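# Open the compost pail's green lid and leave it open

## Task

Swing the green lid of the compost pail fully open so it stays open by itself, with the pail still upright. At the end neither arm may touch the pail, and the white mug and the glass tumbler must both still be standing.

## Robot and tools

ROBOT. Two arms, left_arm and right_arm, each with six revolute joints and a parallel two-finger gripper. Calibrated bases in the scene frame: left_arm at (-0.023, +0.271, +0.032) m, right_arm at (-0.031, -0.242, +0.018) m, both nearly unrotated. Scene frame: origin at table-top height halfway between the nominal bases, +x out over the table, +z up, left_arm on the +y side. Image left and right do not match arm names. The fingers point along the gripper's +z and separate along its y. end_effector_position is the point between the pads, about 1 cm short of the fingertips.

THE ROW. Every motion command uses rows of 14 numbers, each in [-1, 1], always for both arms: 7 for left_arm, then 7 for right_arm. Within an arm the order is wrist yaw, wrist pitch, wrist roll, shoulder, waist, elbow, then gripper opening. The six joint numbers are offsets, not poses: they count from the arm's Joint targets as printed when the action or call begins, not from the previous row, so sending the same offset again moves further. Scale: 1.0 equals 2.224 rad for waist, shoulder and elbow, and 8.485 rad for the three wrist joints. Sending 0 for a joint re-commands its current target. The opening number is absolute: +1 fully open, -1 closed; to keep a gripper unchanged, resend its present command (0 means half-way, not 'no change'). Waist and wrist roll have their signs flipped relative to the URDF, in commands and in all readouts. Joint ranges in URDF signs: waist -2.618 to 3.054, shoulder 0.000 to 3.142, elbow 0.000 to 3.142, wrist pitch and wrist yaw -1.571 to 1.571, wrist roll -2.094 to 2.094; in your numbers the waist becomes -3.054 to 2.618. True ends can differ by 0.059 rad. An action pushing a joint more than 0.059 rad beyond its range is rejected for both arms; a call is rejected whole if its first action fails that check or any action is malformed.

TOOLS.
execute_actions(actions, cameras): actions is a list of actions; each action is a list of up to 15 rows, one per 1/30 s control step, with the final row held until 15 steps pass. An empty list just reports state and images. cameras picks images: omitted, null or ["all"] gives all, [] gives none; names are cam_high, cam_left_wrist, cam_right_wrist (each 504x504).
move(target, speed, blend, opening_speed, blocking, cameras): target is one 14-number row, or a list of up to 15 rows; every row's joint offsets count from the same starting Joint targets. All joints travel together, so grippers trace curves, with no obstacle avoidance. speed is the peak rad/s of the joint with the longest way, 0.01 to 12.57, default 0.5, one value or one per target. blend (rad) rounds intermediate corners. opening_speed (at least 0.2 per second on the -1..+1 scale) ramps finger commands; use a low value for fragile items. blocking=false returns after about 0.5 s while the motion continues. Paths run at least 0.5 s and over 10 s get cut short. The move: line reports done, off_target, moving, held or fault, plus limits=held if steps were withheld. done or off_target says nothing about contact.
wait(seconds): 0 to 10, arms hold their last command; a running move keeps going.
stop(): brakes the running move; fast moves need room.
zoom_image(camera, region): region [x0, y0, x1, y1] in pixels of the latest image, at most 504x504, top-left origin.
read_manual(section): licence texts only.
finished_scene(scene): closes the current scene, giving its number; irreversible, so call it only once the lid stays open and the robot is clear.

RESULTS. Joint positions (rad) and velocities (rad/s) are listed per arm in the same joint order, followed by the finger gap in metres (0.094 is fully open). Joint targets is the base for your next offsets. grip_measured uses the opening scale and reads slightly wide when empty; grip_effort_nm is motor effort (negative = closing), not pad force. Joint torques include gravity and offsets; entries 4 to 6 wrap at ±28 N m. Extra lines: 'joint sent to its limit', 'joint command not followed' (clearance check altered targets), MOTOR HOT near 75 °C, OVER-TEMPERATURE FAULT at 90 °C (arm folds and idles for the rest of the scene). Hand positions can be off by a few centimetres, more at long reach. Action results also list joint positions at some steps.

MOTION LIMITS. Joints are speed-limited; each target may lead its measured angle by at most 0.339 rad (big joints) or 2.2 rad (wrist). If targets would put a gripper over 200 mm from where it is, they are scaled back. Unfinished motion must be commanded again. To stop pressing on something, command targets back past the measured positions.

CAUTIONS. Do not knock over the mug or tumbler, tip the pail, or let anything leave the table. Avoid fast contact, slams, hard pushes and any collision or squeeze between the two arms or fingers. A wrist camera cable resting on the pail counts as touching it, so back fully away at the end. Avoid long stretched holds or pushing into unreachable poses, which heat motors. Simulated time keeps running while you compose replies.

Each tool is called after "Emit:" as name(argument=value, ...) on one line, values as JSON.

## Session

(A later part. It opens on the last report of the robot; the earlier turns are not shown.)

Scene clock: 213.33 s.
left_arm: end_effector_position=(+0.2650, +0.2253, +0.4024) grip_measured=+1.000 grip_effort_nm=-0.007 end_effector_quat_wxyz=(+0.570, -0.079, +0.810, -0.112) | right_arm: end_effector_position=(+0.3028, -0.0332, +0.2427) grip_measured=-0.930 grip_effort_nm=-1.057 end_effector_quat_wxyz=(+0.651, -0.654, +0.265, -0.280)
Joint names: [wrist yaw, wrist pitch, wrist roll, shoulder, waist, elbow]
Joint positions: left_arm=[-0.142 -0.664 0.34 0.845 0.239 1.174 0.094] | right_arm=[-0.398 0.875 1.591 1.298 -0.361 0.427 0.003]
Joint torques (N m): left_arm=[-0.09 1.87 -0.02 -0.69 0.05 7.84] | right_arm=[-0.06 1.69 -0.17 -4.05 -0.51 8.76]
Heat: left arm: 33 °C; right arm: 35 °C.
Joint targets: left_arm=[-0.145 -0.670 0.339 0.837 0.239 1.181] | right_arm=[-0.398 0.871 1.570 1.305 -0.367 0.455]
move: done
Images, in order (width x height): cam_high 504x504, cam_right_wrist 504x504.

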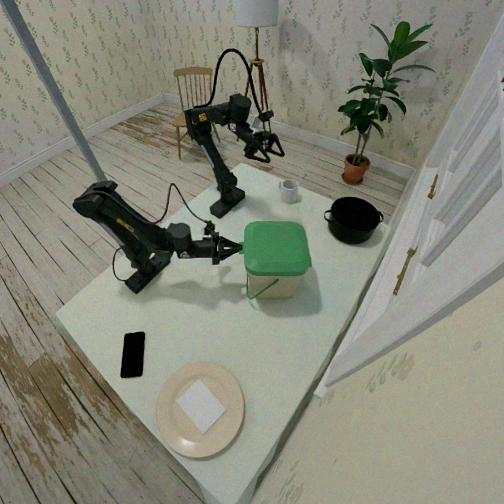

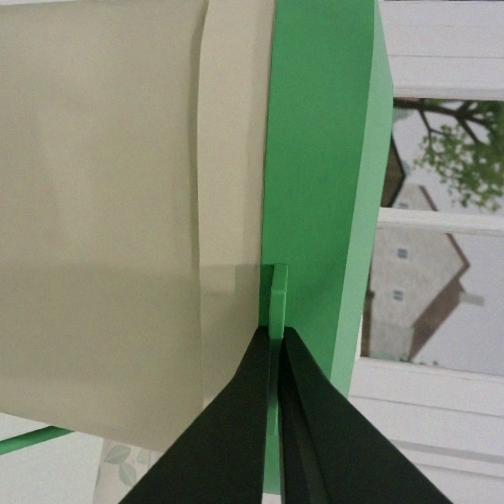

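Emit:
move(target=[[0,0,0,0,0,0,1,0.0009,-0.082,0.01,-0.0567,-0.0036,0.1614,-1],[0,0,0,0,0,0,1,0.0041,-0.1454,0.0187,0.0076,-0.0157,0.3642,-1],[0,0,0,0,0,0,1,0.0074,-0.1982,0.0238,0.1178,-0.0283,0.5904,-1],[0,0,0,0,0,0,1,0.011,-0.224,0.0236,0.214,-0.042,0.768,-1]], speed=0.35, blend=0.04, cameras=["cam_high","cam_right_wrist"])

Emit:
zoom_image(camera="cam_high", region=[170, 170, 320, 320])

Scene clock: 225.37 s.
left_arm: end_effector_position=(+0.2650, +0.2253, +0.4024) grip_measured=+1.000 grip_effort_nm=-0.002 end_effector_quat_wxyz=(+0.570, -0.079, +0.810, -0.112) | right_arm: end_effector_position=(+0.3655, +0.0161, +0.3855) grip_measured=-0.935 grip_effort_nm=-1.062 end_effector_quat_wxyz=(-0.419, +0.828, -0.339, +0.156)
Joint names: [wrist yaw, wrist pitch, wrist roll, shoulder, waist, elbow]
Joint positions: left_arm=[-0.142 -0.664 0.34 0.845 0.239 1.174 0.094] | right_arm=[-0.283 -1.029 1.758 1.772 -0.45 2.126 0.003]
Joint torques (N m): left_arm=[-0.09 1.88 -0.01 -0.61 0.08 7.83] | right_arm=[-0.36 1.54 0.14 -8.49 -0.8 9.26]
Heat: left arm: 33 °C; right arm: 35 °C.
Joint targets: left_arm=[-0.145 -0.670 0.339 0.837 0.239 1.181] | right_arm=[-0.305 -1.030 1.770 1.781 -0.460 2.163]
move: off_target (right_arm); right_arm: the elbow is farthest, 0.037 rad from its target
Images, in order (width x height): cam_high 504x504, cam_right_wrist 504x504.

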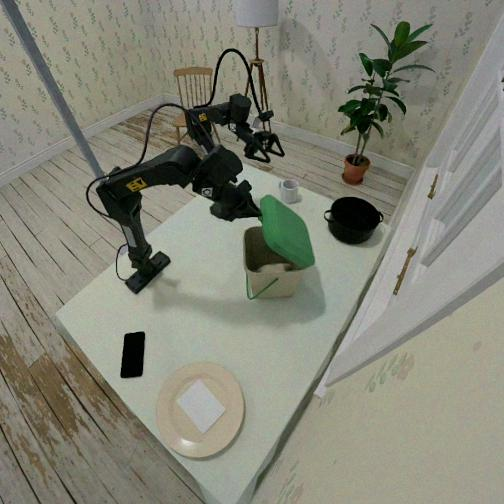

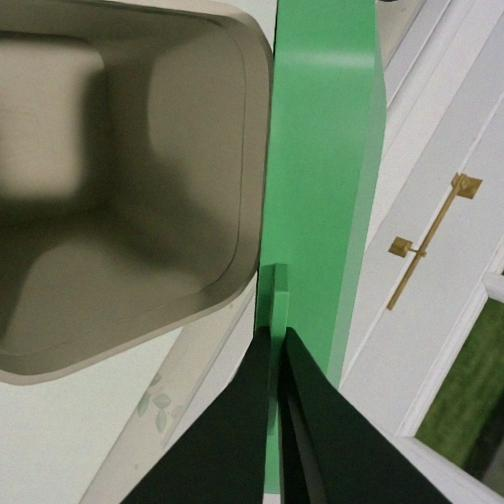

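Scaled by 3.360 from the camera's 504x504 image, which has a finer 720x720 frame.

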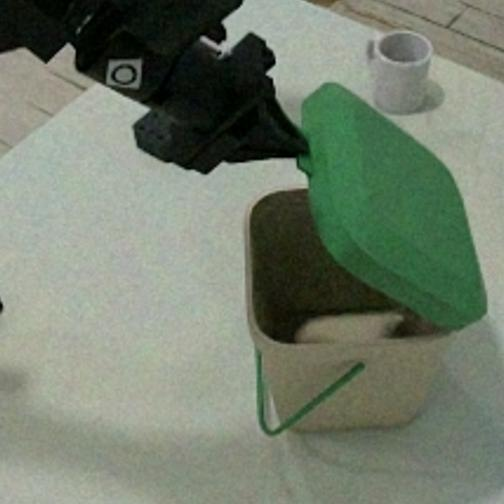

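Emit:
move(target=[0,0,0,0,0,0,1,0.004,0.0144,-0.0059,0.0319,-0.0153,0.0346,-1], speed=0.2, cameras=["cam_high","cam_right_wrist"])

Emit:
zoom_image(camera="cam_high", region=[170, 170, 320, 320])

Scene clock: 231.00 s.
left_arm: end_effector_position=(+0.2650, +0.2253, +0.4024) grip_measured=+1.000 grip_effort_nm=-0.002 end_effector_quat_wxyz=(+0.570, -0.079, +0.810, -0.112) | right_arm: end_effector_position=(+0.3795, +0.0352, +0.3924) grip_measured=-0.935 grip_effort_nm=-1.067 end_effector_quat_wxyz=(-0.433, +0.819, -0.335, +0.169)
Joint names: [wrist yaw, wrist pitch, wrist roll, shoulder, waist, elbow]
Joint positions: left_arm=[-0.142 -0.664 0.34 0.845 0.239 1.174 0.094] | right_arm=[-0.251 -0.992 1.733 1.835 -0.483 2.201 0.003]
Joint torques (N m): left_arm=[-0.08 1.87 -0.02 -0.65 0.05 7.82] | right_arm=[-0.33 2.36 -0.08 -8.5 -0.92 9.5]
Heat: left arm: 33 °C; right arm: 36 °C.
Joint targets: left_arm=[-0.145 -0.670 0.339 0.837 0.239 1.181] | right_arm=[-0.271 -0.908 1.720 1.852 -0.494 2.240]
move: off_target (right_arm); right_arm: the wrist pitch is farthest, 0.085 rad from its target
Images, in order (width x height): cam_high 504x504, cam_right_wrist 504x504.

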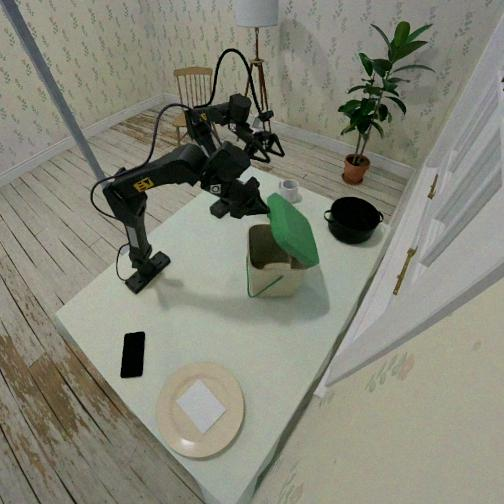

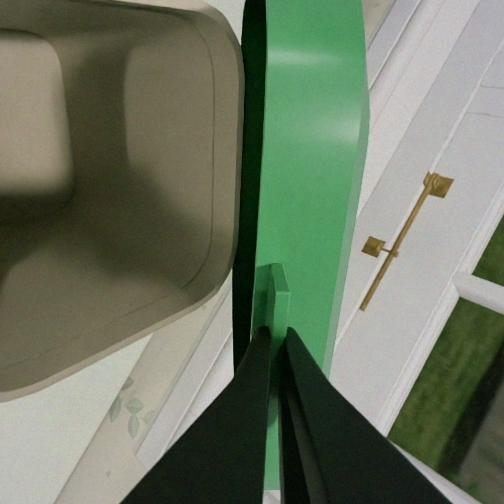

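Scaled by 3.360 from the camera's 504x504 image, which has a finer 720x720 frame.

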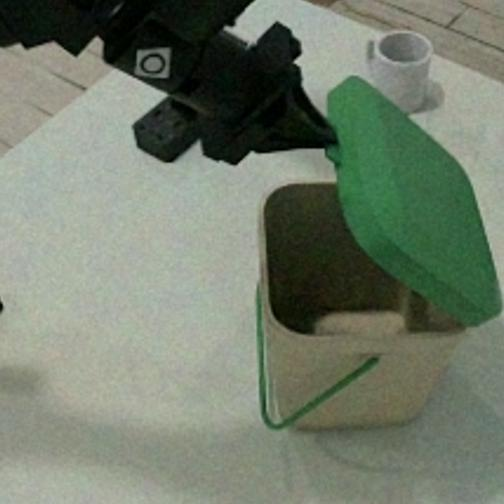

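Emit:
move(target=[0,0,0,0,0,0,1,-0.0008,-0.0179,0,0.0252,0.0031,0.0719,-1], speed=0.2, cameras=["cam_high","cam_right_wrist"])

Emit:
zoom_image(camera="cam_high", region=[170, 170, 320, 320])

Scene clock: 241.97 s.
left_arm: end_effector_position=(+0.2650, +0.2253, +0.4024) grip_measured=+1.000 grip_effort_nm=0.007 end_effector_quat_wxyz=(+0.570, -0.079, +0.810, -0.112) | right_arm: end_effector_position=(+0.3775, +0.0345, +0.3986) grip_measured=-0.935 grip_effort_nm=-1.067 end_effector_quat_wxyz=(-0.421, +0.825, -0.342, +0.159)
Joint names: [wrist yaw, wrist pitch, wrist roll, shoulder, waist, elbow]
Joint positions: left_arm=[-0.142 -0.664 0.34 0.845 0.239 1.174 0.094] | right_arm=[-0.251 -1.116 1.73 1.901 -0.483 2.356 0.003]
Joint torques (N m): left_arm=[-0.08 1.88 -0.02 -0.64 0.02 7.83] | right_arm=[-0.4 2.08 -0.06 -9.59 -0.31 9.58]
Heat: left arm: 33 °C; right arm: 38 °C.
Joint targets: left_arm=[-0.145 -0.670 0.339 0.837 0.239 1.181] | right_arm=[-0.278 -1.060 1.720 1.908 -0.487 2.400]
move: off_target (right_arm); right_arm: the wrist pitch is farthest, 0.056 rad from its target
Images, in order (width x height): cam_high 504x504, cam_right_wrist 504x504.

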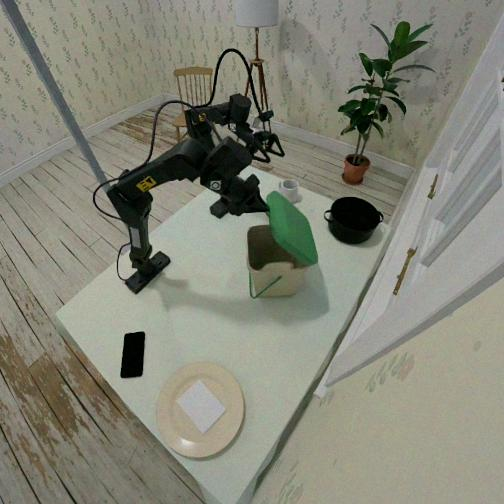

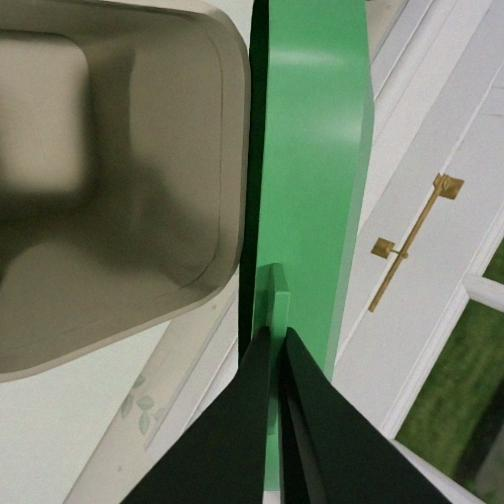

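Scaled by 3.360 from the camera's 504x504 image, which has a finer 720x720 frame.

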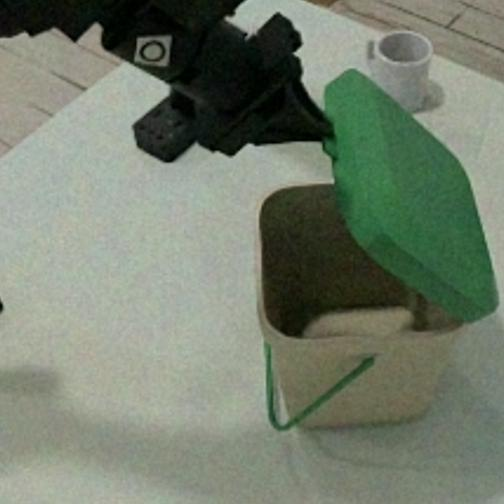

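Emit:
move(target=[0.1232,0.1536,-0.04,0.1021,-0.1524,-0.3372,-1,0,0,0,0,0,0,-1], speed=0.8, opening_speed=2)

Emit:
zoom_image(camera="cam_high", region=[170, 140, 340, 310])

Scene clock: 266.40 s.
left_arm: end_effector_position=(+0.2951, +0.1600, +0.2878) grip_measured=-0.995 grip_effort_nm=-0.271 end_effector_quat_wxyz=(+0.649, +0.275, +0.651, -0.282) | right_arm: end_effector_position=(+0.3776, +0.0343, +0.3987) grip_measured=-0.935 grip_effort_nm=-1.062 end_effector_quat_wxyz=(-0.421, +0.825, -0.342, +0.159)
Joint names: [wrist yaw, wrist pitch, wrist roll, shoulder, waist, elbow]
Joint positions: left_arm=[0.896 0.621 0.012 1.06 -0.095 0.442 0] | right_arm=[-0.251 -1.116 1.73 1.901 -0.483 2.356 0.003]
Joint torques (N m): left_arm=[0.05 1.83 -0.11 -2.06 -0.44 6.69] | right_arm=[-0.4 2.07 -0.06 -9.58 -0.32 9.58]
Heat: left arm: 34 °C; right arm: 41 °C.
Joint targets: left_arm=[0.900 0.634 -0.001 1.064 -0.100 0.431] | right_arm=[-0.278 -1.060 1.720 1.908 -0.487 2.400]
move: off_target (right_arm); right_arm: the wrist pitch is farthest, 0.056 rad from its target

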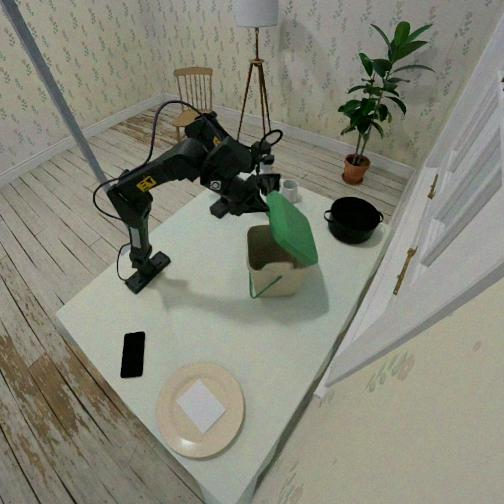

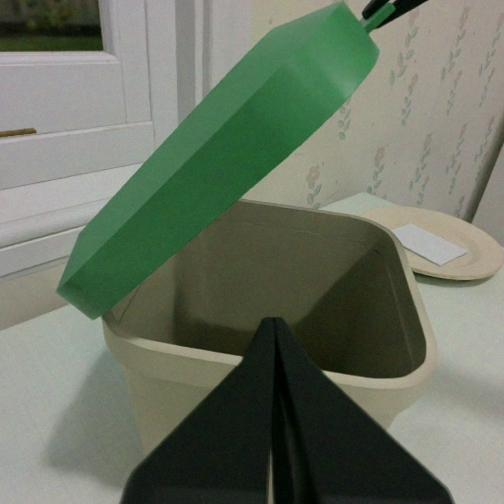

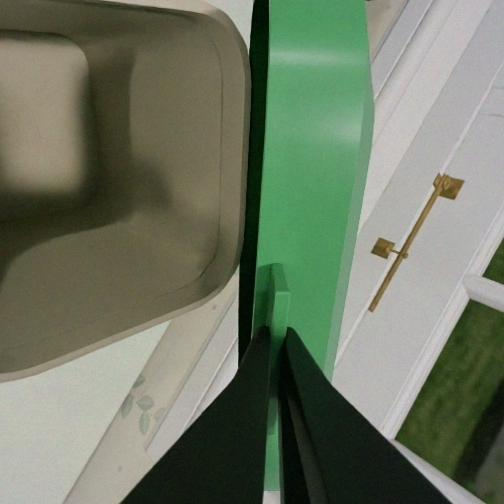

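Scaled by 2.965 from the camera's 504x504 image, which has a finer 720x720 frame.

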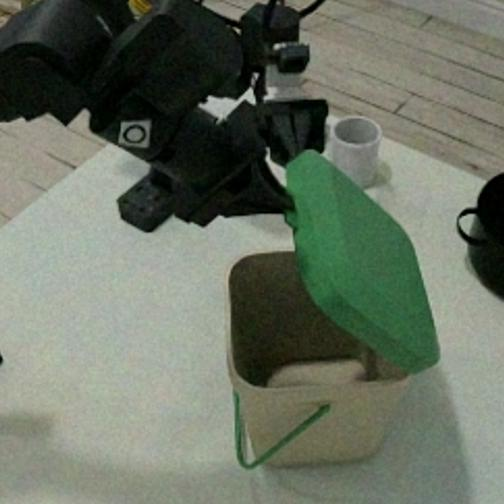

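Emit:
move(target=[-0.0339,0.0153,0,0.1515,0.1277,0.093,-1,0,0,0,0,0,0,-1], speed=0.25)

Emit:
zoom_image(camera="cam_high", region=[170, 140, 340, 310])

Scene clock: 273.83 s.
left_arm: end_effector_position=(+0.3548, +0.0939, +0.2746) grip_measured=-0.995 grip_effort_nm=-0.281 end_effector_quat_wxyz=(+0.639, +0.273, +0.661, -0.285) | right_arm: end_effector_position=(+0.3775, +0.0344, +0.3987) grip_measured=-0.935 grip_effort_nm=-1.067 end_effector_quat_wxyz=(-0.421, +0.825, -0.342, +0.159)
Joint names: [wrist yaw, wrist pitch, wrist roll, shoulder, waist, elbow]
Joint positions: left_arm=[0.621 0.751 0.011 1.39 0.181 0.611 0] | right_arm=[-0.251 -1.116 1.73 1.901 -0.483 2.356 0.003]
Joint torques (N m): left_arm=[-0.07 1.96 -0.11 -4.6 0.38 9.78] | right_arm=[-0.4 2.07 -0.07 -9.61 -0.31 9.59]
Heat: left arm: 34 °C; right arm: 42 °C.
Joint targets: left_arm=[0.612 0.764 0.000 1.401 0.184 0.637] | right_arm=[-0.278 -1.060 1.720 1.908 -0.487 2.400]
move: off_target (right_arm); right_arm: the wrist pitch is farthest, 0.056 rad from its target

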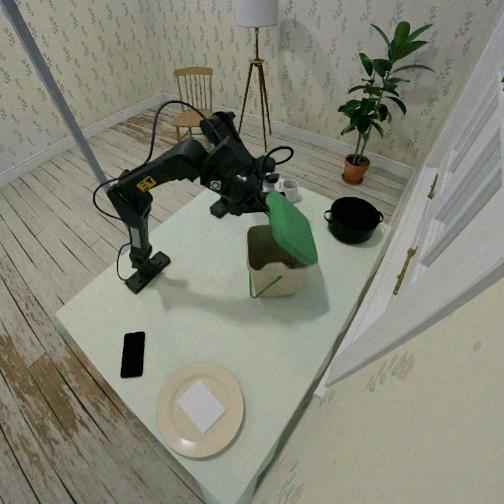

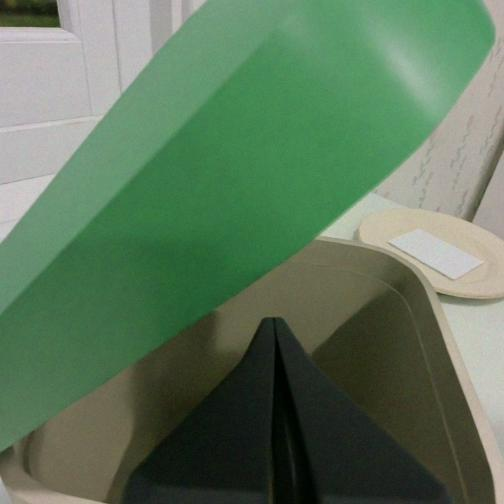

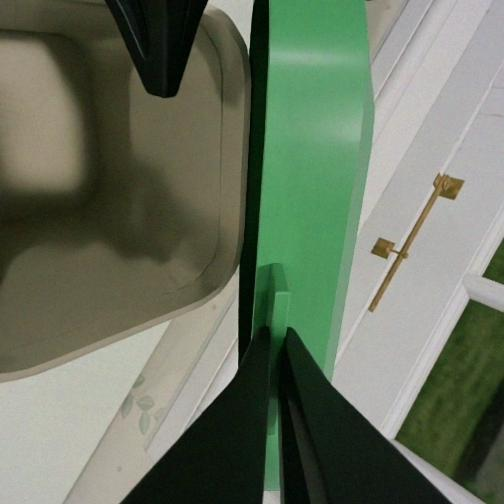

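Scaled by 2.965 from the camera's 504x504 image, which has a finer 720x720 frame.

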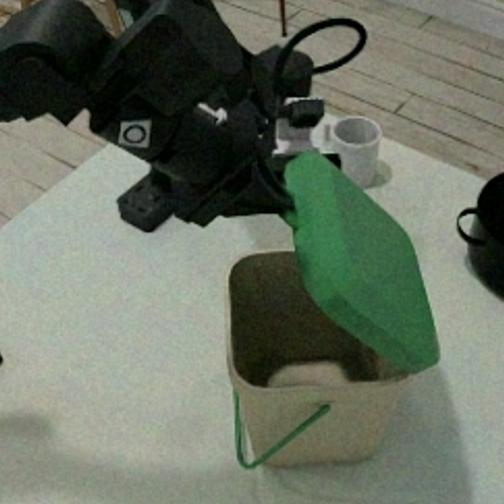

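Emit:
move(target=[0.0039,-0.011,0,0.004,-0.0234,0.0459,-1,0,0,0,0,0,0,-1], speed=0.15)

Emit:
zoom_image(camera="cam_high", region=[170, 140, 340, 310])

Scene clock: 285.00 s.
left_arm: end_effector_position=(+0.3669, +0.0997, +0.2926) grip_measured=-0.995 grip_effort_nm=-0.266 end_effector_quat_wxyz=(+0.636, +0.278, +0.660, -0.289) | right_arm: end_effector_position=(+0.3804, +0.0336, +0.4007) grip_measured=-0.935 grip_effort_nm=-1.062 end_effector_quat_wxyz=(-0.424, +0.819, -0.351, +0.162)
Joint names: [wrist yaw, wrist pitch, wrist roll, shoulder, waist, elbow]
Joint positions: left_arm=[0.671 0.665 0.008 1.4 0.145 0.703 0] | right_arm=[-0.24 -1.104 1.71 1.901 -0.483 2.356 0.003]
Joint torques (N m): left_arm=[-0.27 1.87 -0.09 -5.08 -1.25 10.97] | right_arm=[-0.52 1.98 0.13 -9.61 -0.31 9.61]
Heat: left arm: 34 °C; right arm: 43 °C.
Joint targets: left_arm=[0.646 0.670 0.000 1.409 0.132 0.740] | right_arm=[-0.278 -1.060 1.720 1.908 -0.487 2.400]
move: off_target (left_arm, right_arm); left_arm: the elbow is farthest, 0.036 rad from its target; right_arm: the elbow is farthest, 0.044 rad from its target

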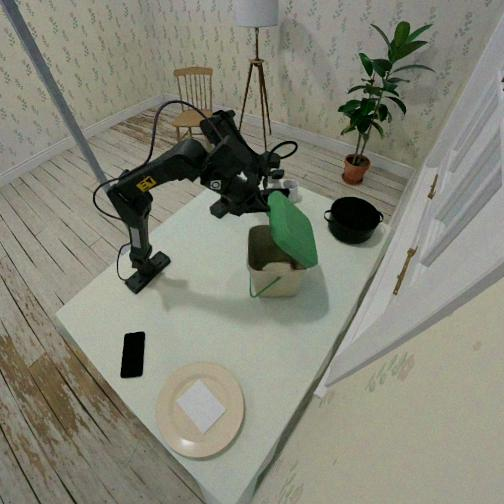

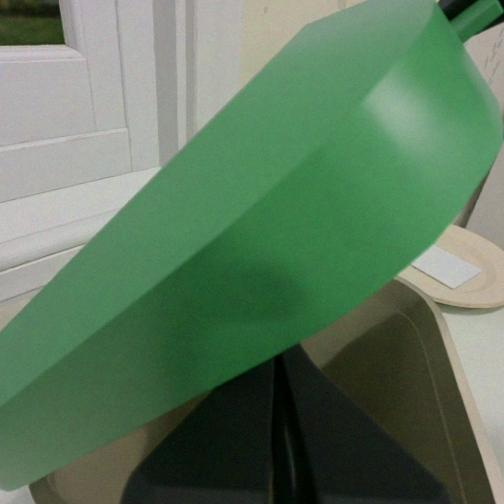

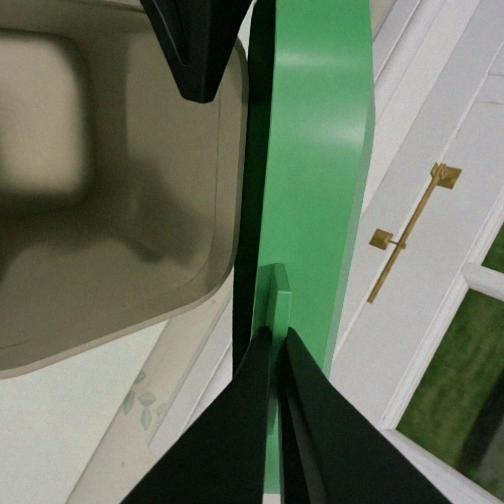

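Scaled by 2.965 from the camera's 504x504 image, which has a finer 720x720 frame.

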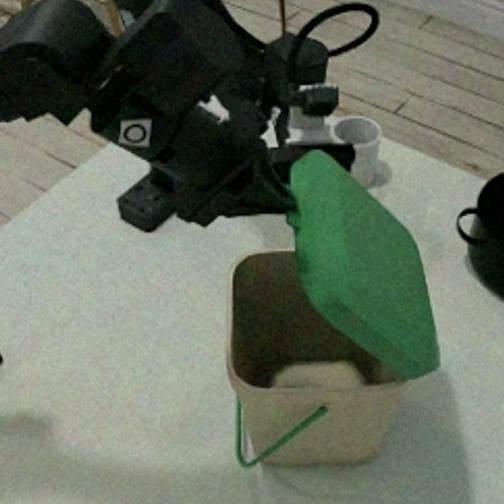

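Left finger supports the lid. Release with the right arm and withdraw.

Emit:
move(target=[[0,0,0,0,0,0,-1,0,0,0,0,0,0,-0.3],[0,0,0,0,0,0,-1,0,0,0,-0.1574,0,-0.1349,-0.3]], speed=0.4, opening_speed=0.6)

Emit:
zoom_image(camera="cam_high", region=[170, 140, 340, 310])

Scene clock: 290.93 s.
left_arm: end_effector_position=(+0.3711, +0.1042, +0.2969) grip_measured=-0.995 grip_effort_nm=-0.276 end_effector_quat_wxyz=(+0.642, +0.272, +0.659, -0.281) | right_arm: end_effector_position=(+0.3098, -0.0012, +0.4551) grip_measured=-0.303 grip_effort_nm=0.125 end_effector_quat_wxyz=(-0.472, +0.797, -0.324, +0.191)
Joint names: [wrist yaw, wrist pitch, wrist roll, shoulder, waist, elbow]
Joint positions: left_arm=[0.657 0.665 0.007 1.4 0.137 0.713 0] | right_arm=[-0.259 -1.049 1.714 1.581 -0.483 2.11 0.033]
Joint torques (N m): left_arm=[-0.12 1.88 -0.09 -5.11 -0.47 9.99] | right_arm=[-0.31 1.55 0.09 -8.8 -0.29 4.51]
Heat: left arm: 35 °C; right arm: 42 °C.
Joint targets: left_arm=[0.646 0.670 -0.001 1.409 0.132 0.739] | right_arm=[-0.278 -1.060 1.720 1.558 -0.487 2.100]
move: done

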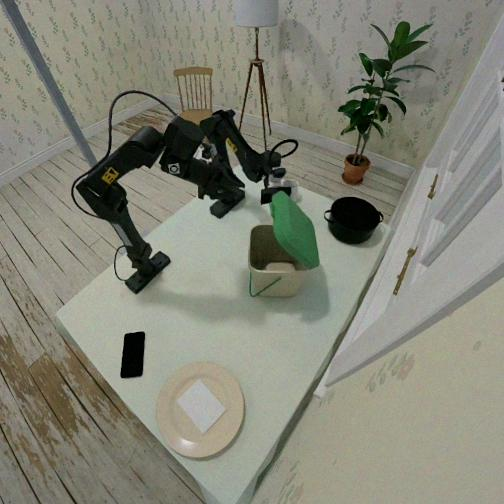

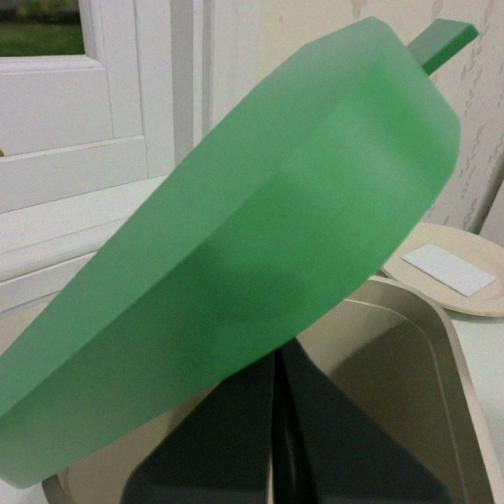

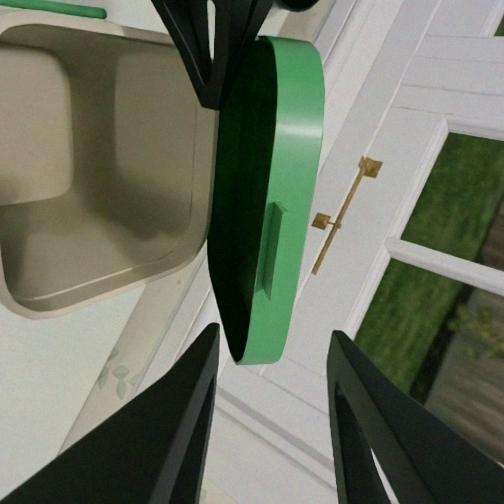

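Scaled by 2.965 from the camera's 504x504 image, which has a finer 720x720 frame.

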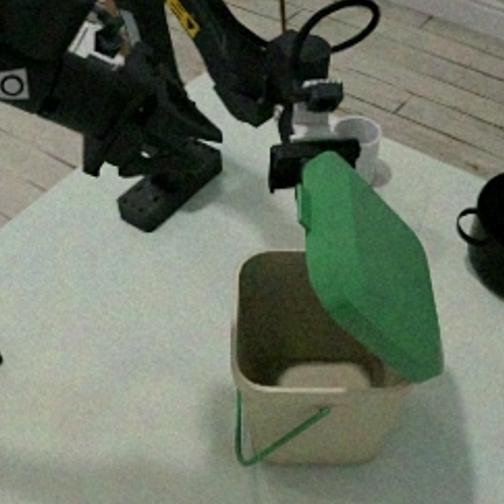

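Emit:
move(target=[[0.0038,-0.0058,0,0.0153,-0.0148,0.0373,-1,0,0,0,0,0,0,-0.3],[0.0105,-0.0107,0,0.0337,-0.0405,0.0746,-1,0,0,0,0,0,0,-0.3]], speed=0.2, blend=0.02)

Emit:
zoom_image(camera="cam_high", region=[170, 140, 340, 310])

Scene clock: 308.93 s.
left_arm: end_effector_position=(+0.4034, +0.1296, +0.3274) grip_measured=-0.995 grip_effort_nm=-0.271 end_effector_quat_wxyz=(+0.654, +0.269, +0.652, -0.272) | right_arm: end_effector_position=(+0.3098, -0.0012, +0.4551) grip_measured=-0.303 grip_effort_nm=0.120 end_effector_quat_wxyz=(-0.472, +0.797, -0.324, +0.191)
Joint names: [wrist yaw, wrist pitch, wrist roll, shoulder, waist, elbow]
Joint positions: left_arm=[0.731 0.597 0.007 1.47 0.046 0.879 0] | right_arm=[-0.259 -1.049 1.714 1.581 -0.483 2.11 0.033]
Joint torques (N m): left_arm=[0.03 1.65 -0.08 -5.67 -0.35 10.25] | right_arm=[-0.31 1.55 0.1 -8.83 -0.31 4.48]
Heat: left arm: 35 °C; right arm: 40 °C.
Joint targets: left_arm=[0.735 0.579 -0.001 1.484 0.042 0.906] | right_arm=[-0.278 -1.060 1.720 1.558 -0.487 2.100]
move: done

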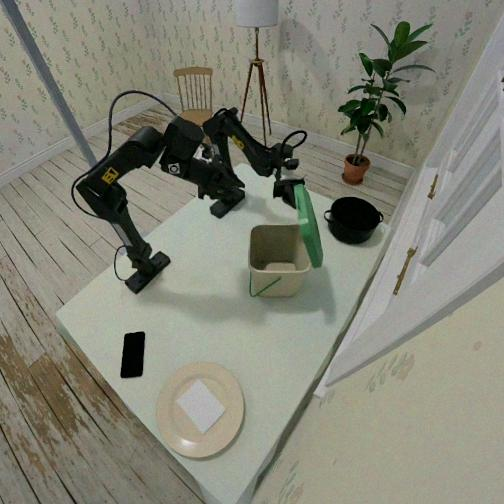

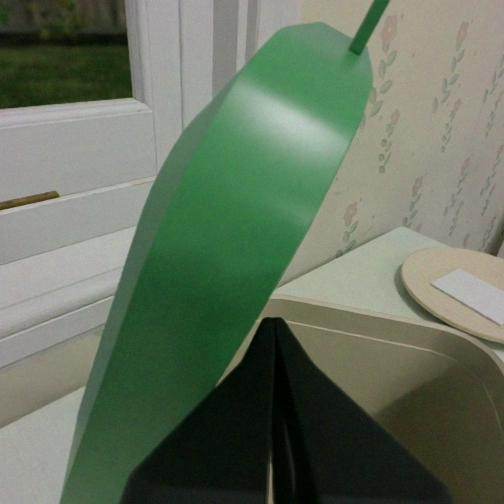

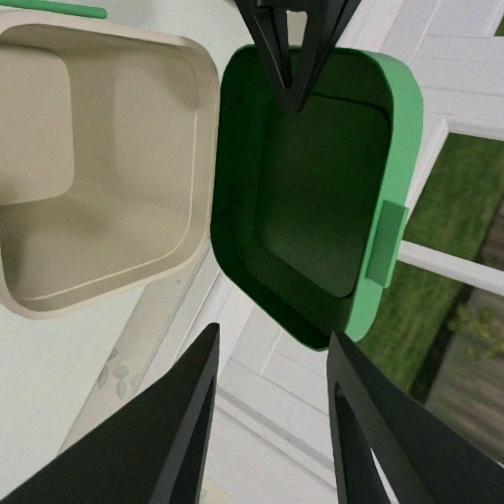

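Scaled by 2.965 from the camera's 504x504 image, which has a finer 720x720 frame.

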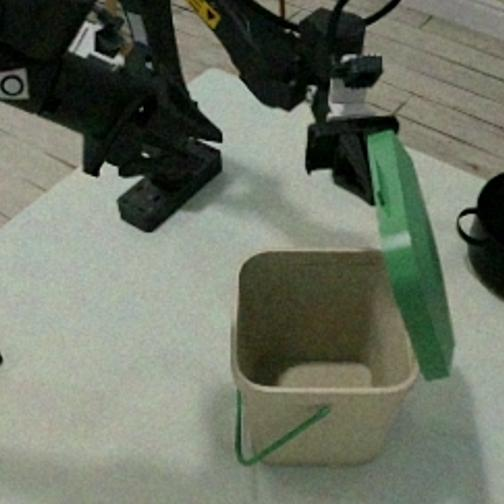

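Emit:
move(target=[[0.0065,-0.002,0,0.027,-0.0247,0.0346,-1,0,0,0,0,0,0,-0.3],[0.0124,-0.0012,0,0.058,-0.0472,0.0625,-1,0,0,0,0,0,0,-0.3]], speed=0.15, blend=0.02)

Emit:
zoom_image(camera="cam_high", region=[170, 140, 340, 310])

Scene clock: 314.30 s.
left_arm: end_effector_position=(+0.4381, +0.1636, +0.3300) grip_measured=-0.995 grip_effort_nm=-0.271 end_effector_quat_wxyz=(+0.653, +0.268, +0.654, -0.272) | right_arm: end_effector_position=(+0.3098, -0.0012, +0.4551) grip_measured=-0.303 grip_effort_nm=0.120 end_effector_quat_wxyz=(-0.472, +0.797, -0.324, +0.191)
Joint names: [wrist yaw, wrist pitch, wrist roll, shoulder, waist, elbow]
Joint positions: left_arm=[0.835 0.583 0.007 1.598 -0.06 1.016 0] | right_arm=[-0.259 -1.049 1.714 1.581 -0.483 2.11 0.033]
Joint torques (N m): left_arm=[0.04 1.61 -0.09 -6.95 -0.24 10.33] | right_arm=[-0.31 1.56 0.09 -8.8 -0.31 4.48]
Heat: left arm: 34 °C; right arm: 40 °C.
Joint targets: left_arm=[0.840 0.569 -0.001 1.614 -0.063 1.044] | right_arm=[-0.278 -1.060 1.720 1.558 -0.487 2.100]
move: done

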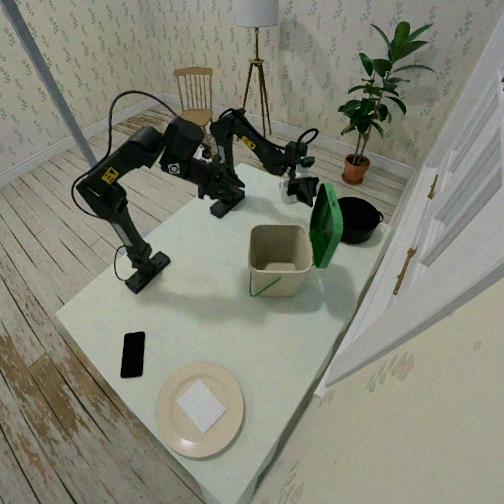

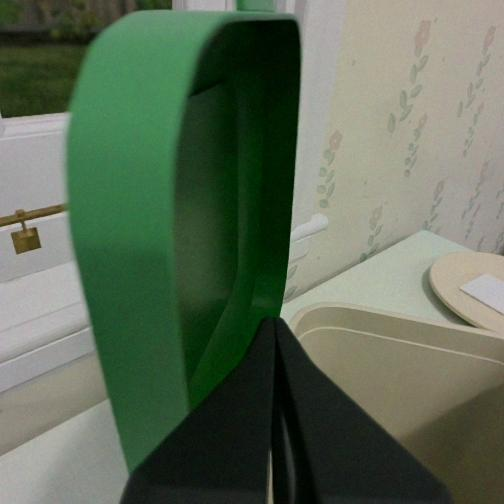

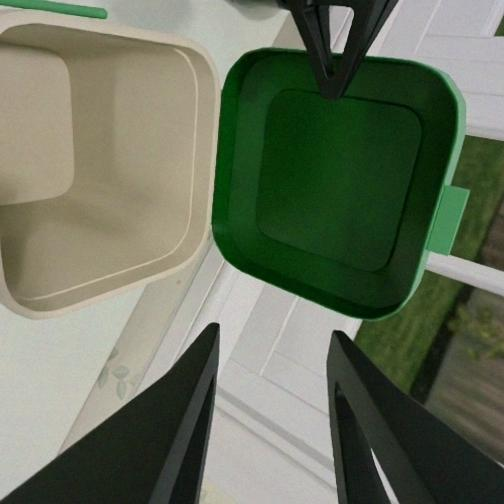

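Scaled by 2.965 from the camera's 504x504 image, which has a finer 720x720 frame.

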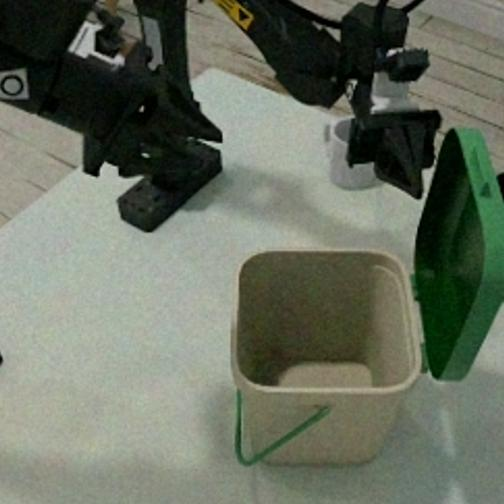

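Emit:
move(target=[[0.0035,0,0,0,-0.0135,0,-1,0,0,0,0,0,0,-0.3],[-0.0059,-0.0008,0,-0.031,0.0225,-0.0279,-1,0,0,0,0,0,0,-0.3],[0.0271,-0.0157,0,-0.165,-0.1034,-0.1048,-1,0,0,0,0,0,0,-0.3]], speed=[0.1,0.2,0.4])

Emit:
zoom_image(camera="cam_high", region=[170, 140, 340, 310])

Scene clock: 326.90 s.
left_arm: end_effector_position=(+0.3511, +0.2179, +0.3552) grip_measured=-0.995 grip_effort_nm=-0.271 end_effector_quat_wxyz=(+0.657, +0.271, +0.650, -0.269) | right_arm: end_effector_position=(+0.3098, -0.0012, +0.4551) grip_measured=-0.303 grip_effort_nm=0.120 end_effector_quat_wxyz=(-0.472, +0.797, -0.324, +0.191)
Joint names: [wrist yaw, wrist pitch, wrist roll, shoulder, waist, elbow]
Joint positions: left_arm=[1.065 0.454 0.007 1.265 -0.29 0.827 0] | right_arm=[-0.259 -1.049 1.714 1.581 -0.483 2.11 0.033]
Joint torques (N m): left_arm=[0.03 1.45 -0.08 -6.41 -0.28 6.45] | right_arm=[-0.31 1.55 0.09 -8.83 -0.31 4.51]
Heat: left arm: 33 °C; right arm: 40 °C.
Joint targets: left_arm=[1.070 0.436 -0.001 1.246 -0.293 0.811] | right_arm=[-0.278 -1.060 1.720 1.558 -0.487 2.100]
move: done

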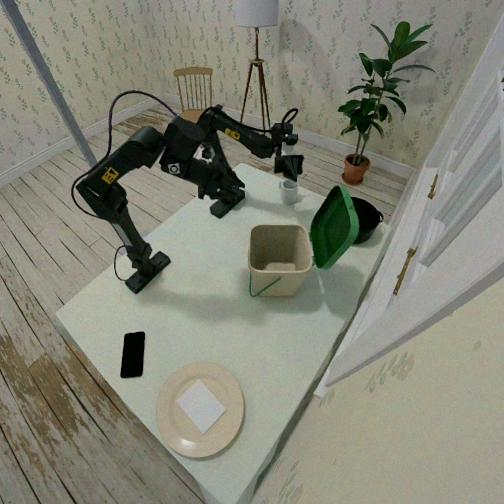

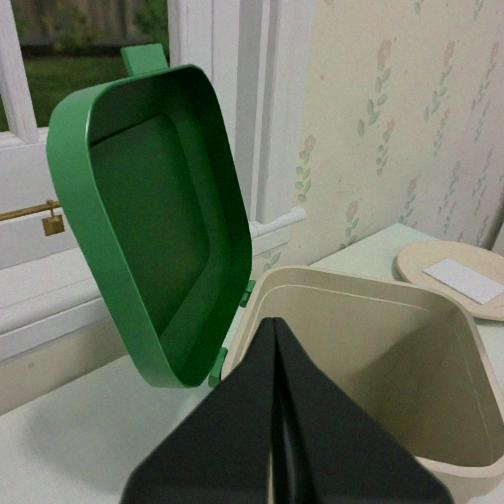

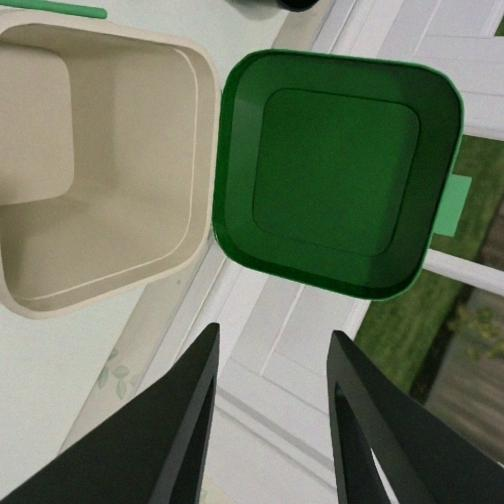

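Scaled by 2.965 from the camera's 504x504 image, which has a finer 720x720 frame.

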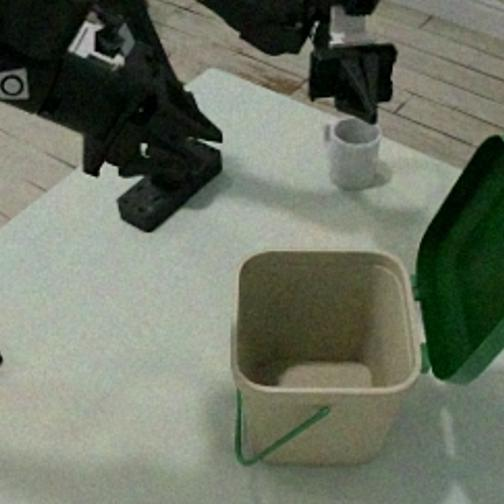

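Lid rests fully open at its stop, pail upright, arms clear.

Emit:
finished_scene(scene=3)

The scene is finished: the task was done.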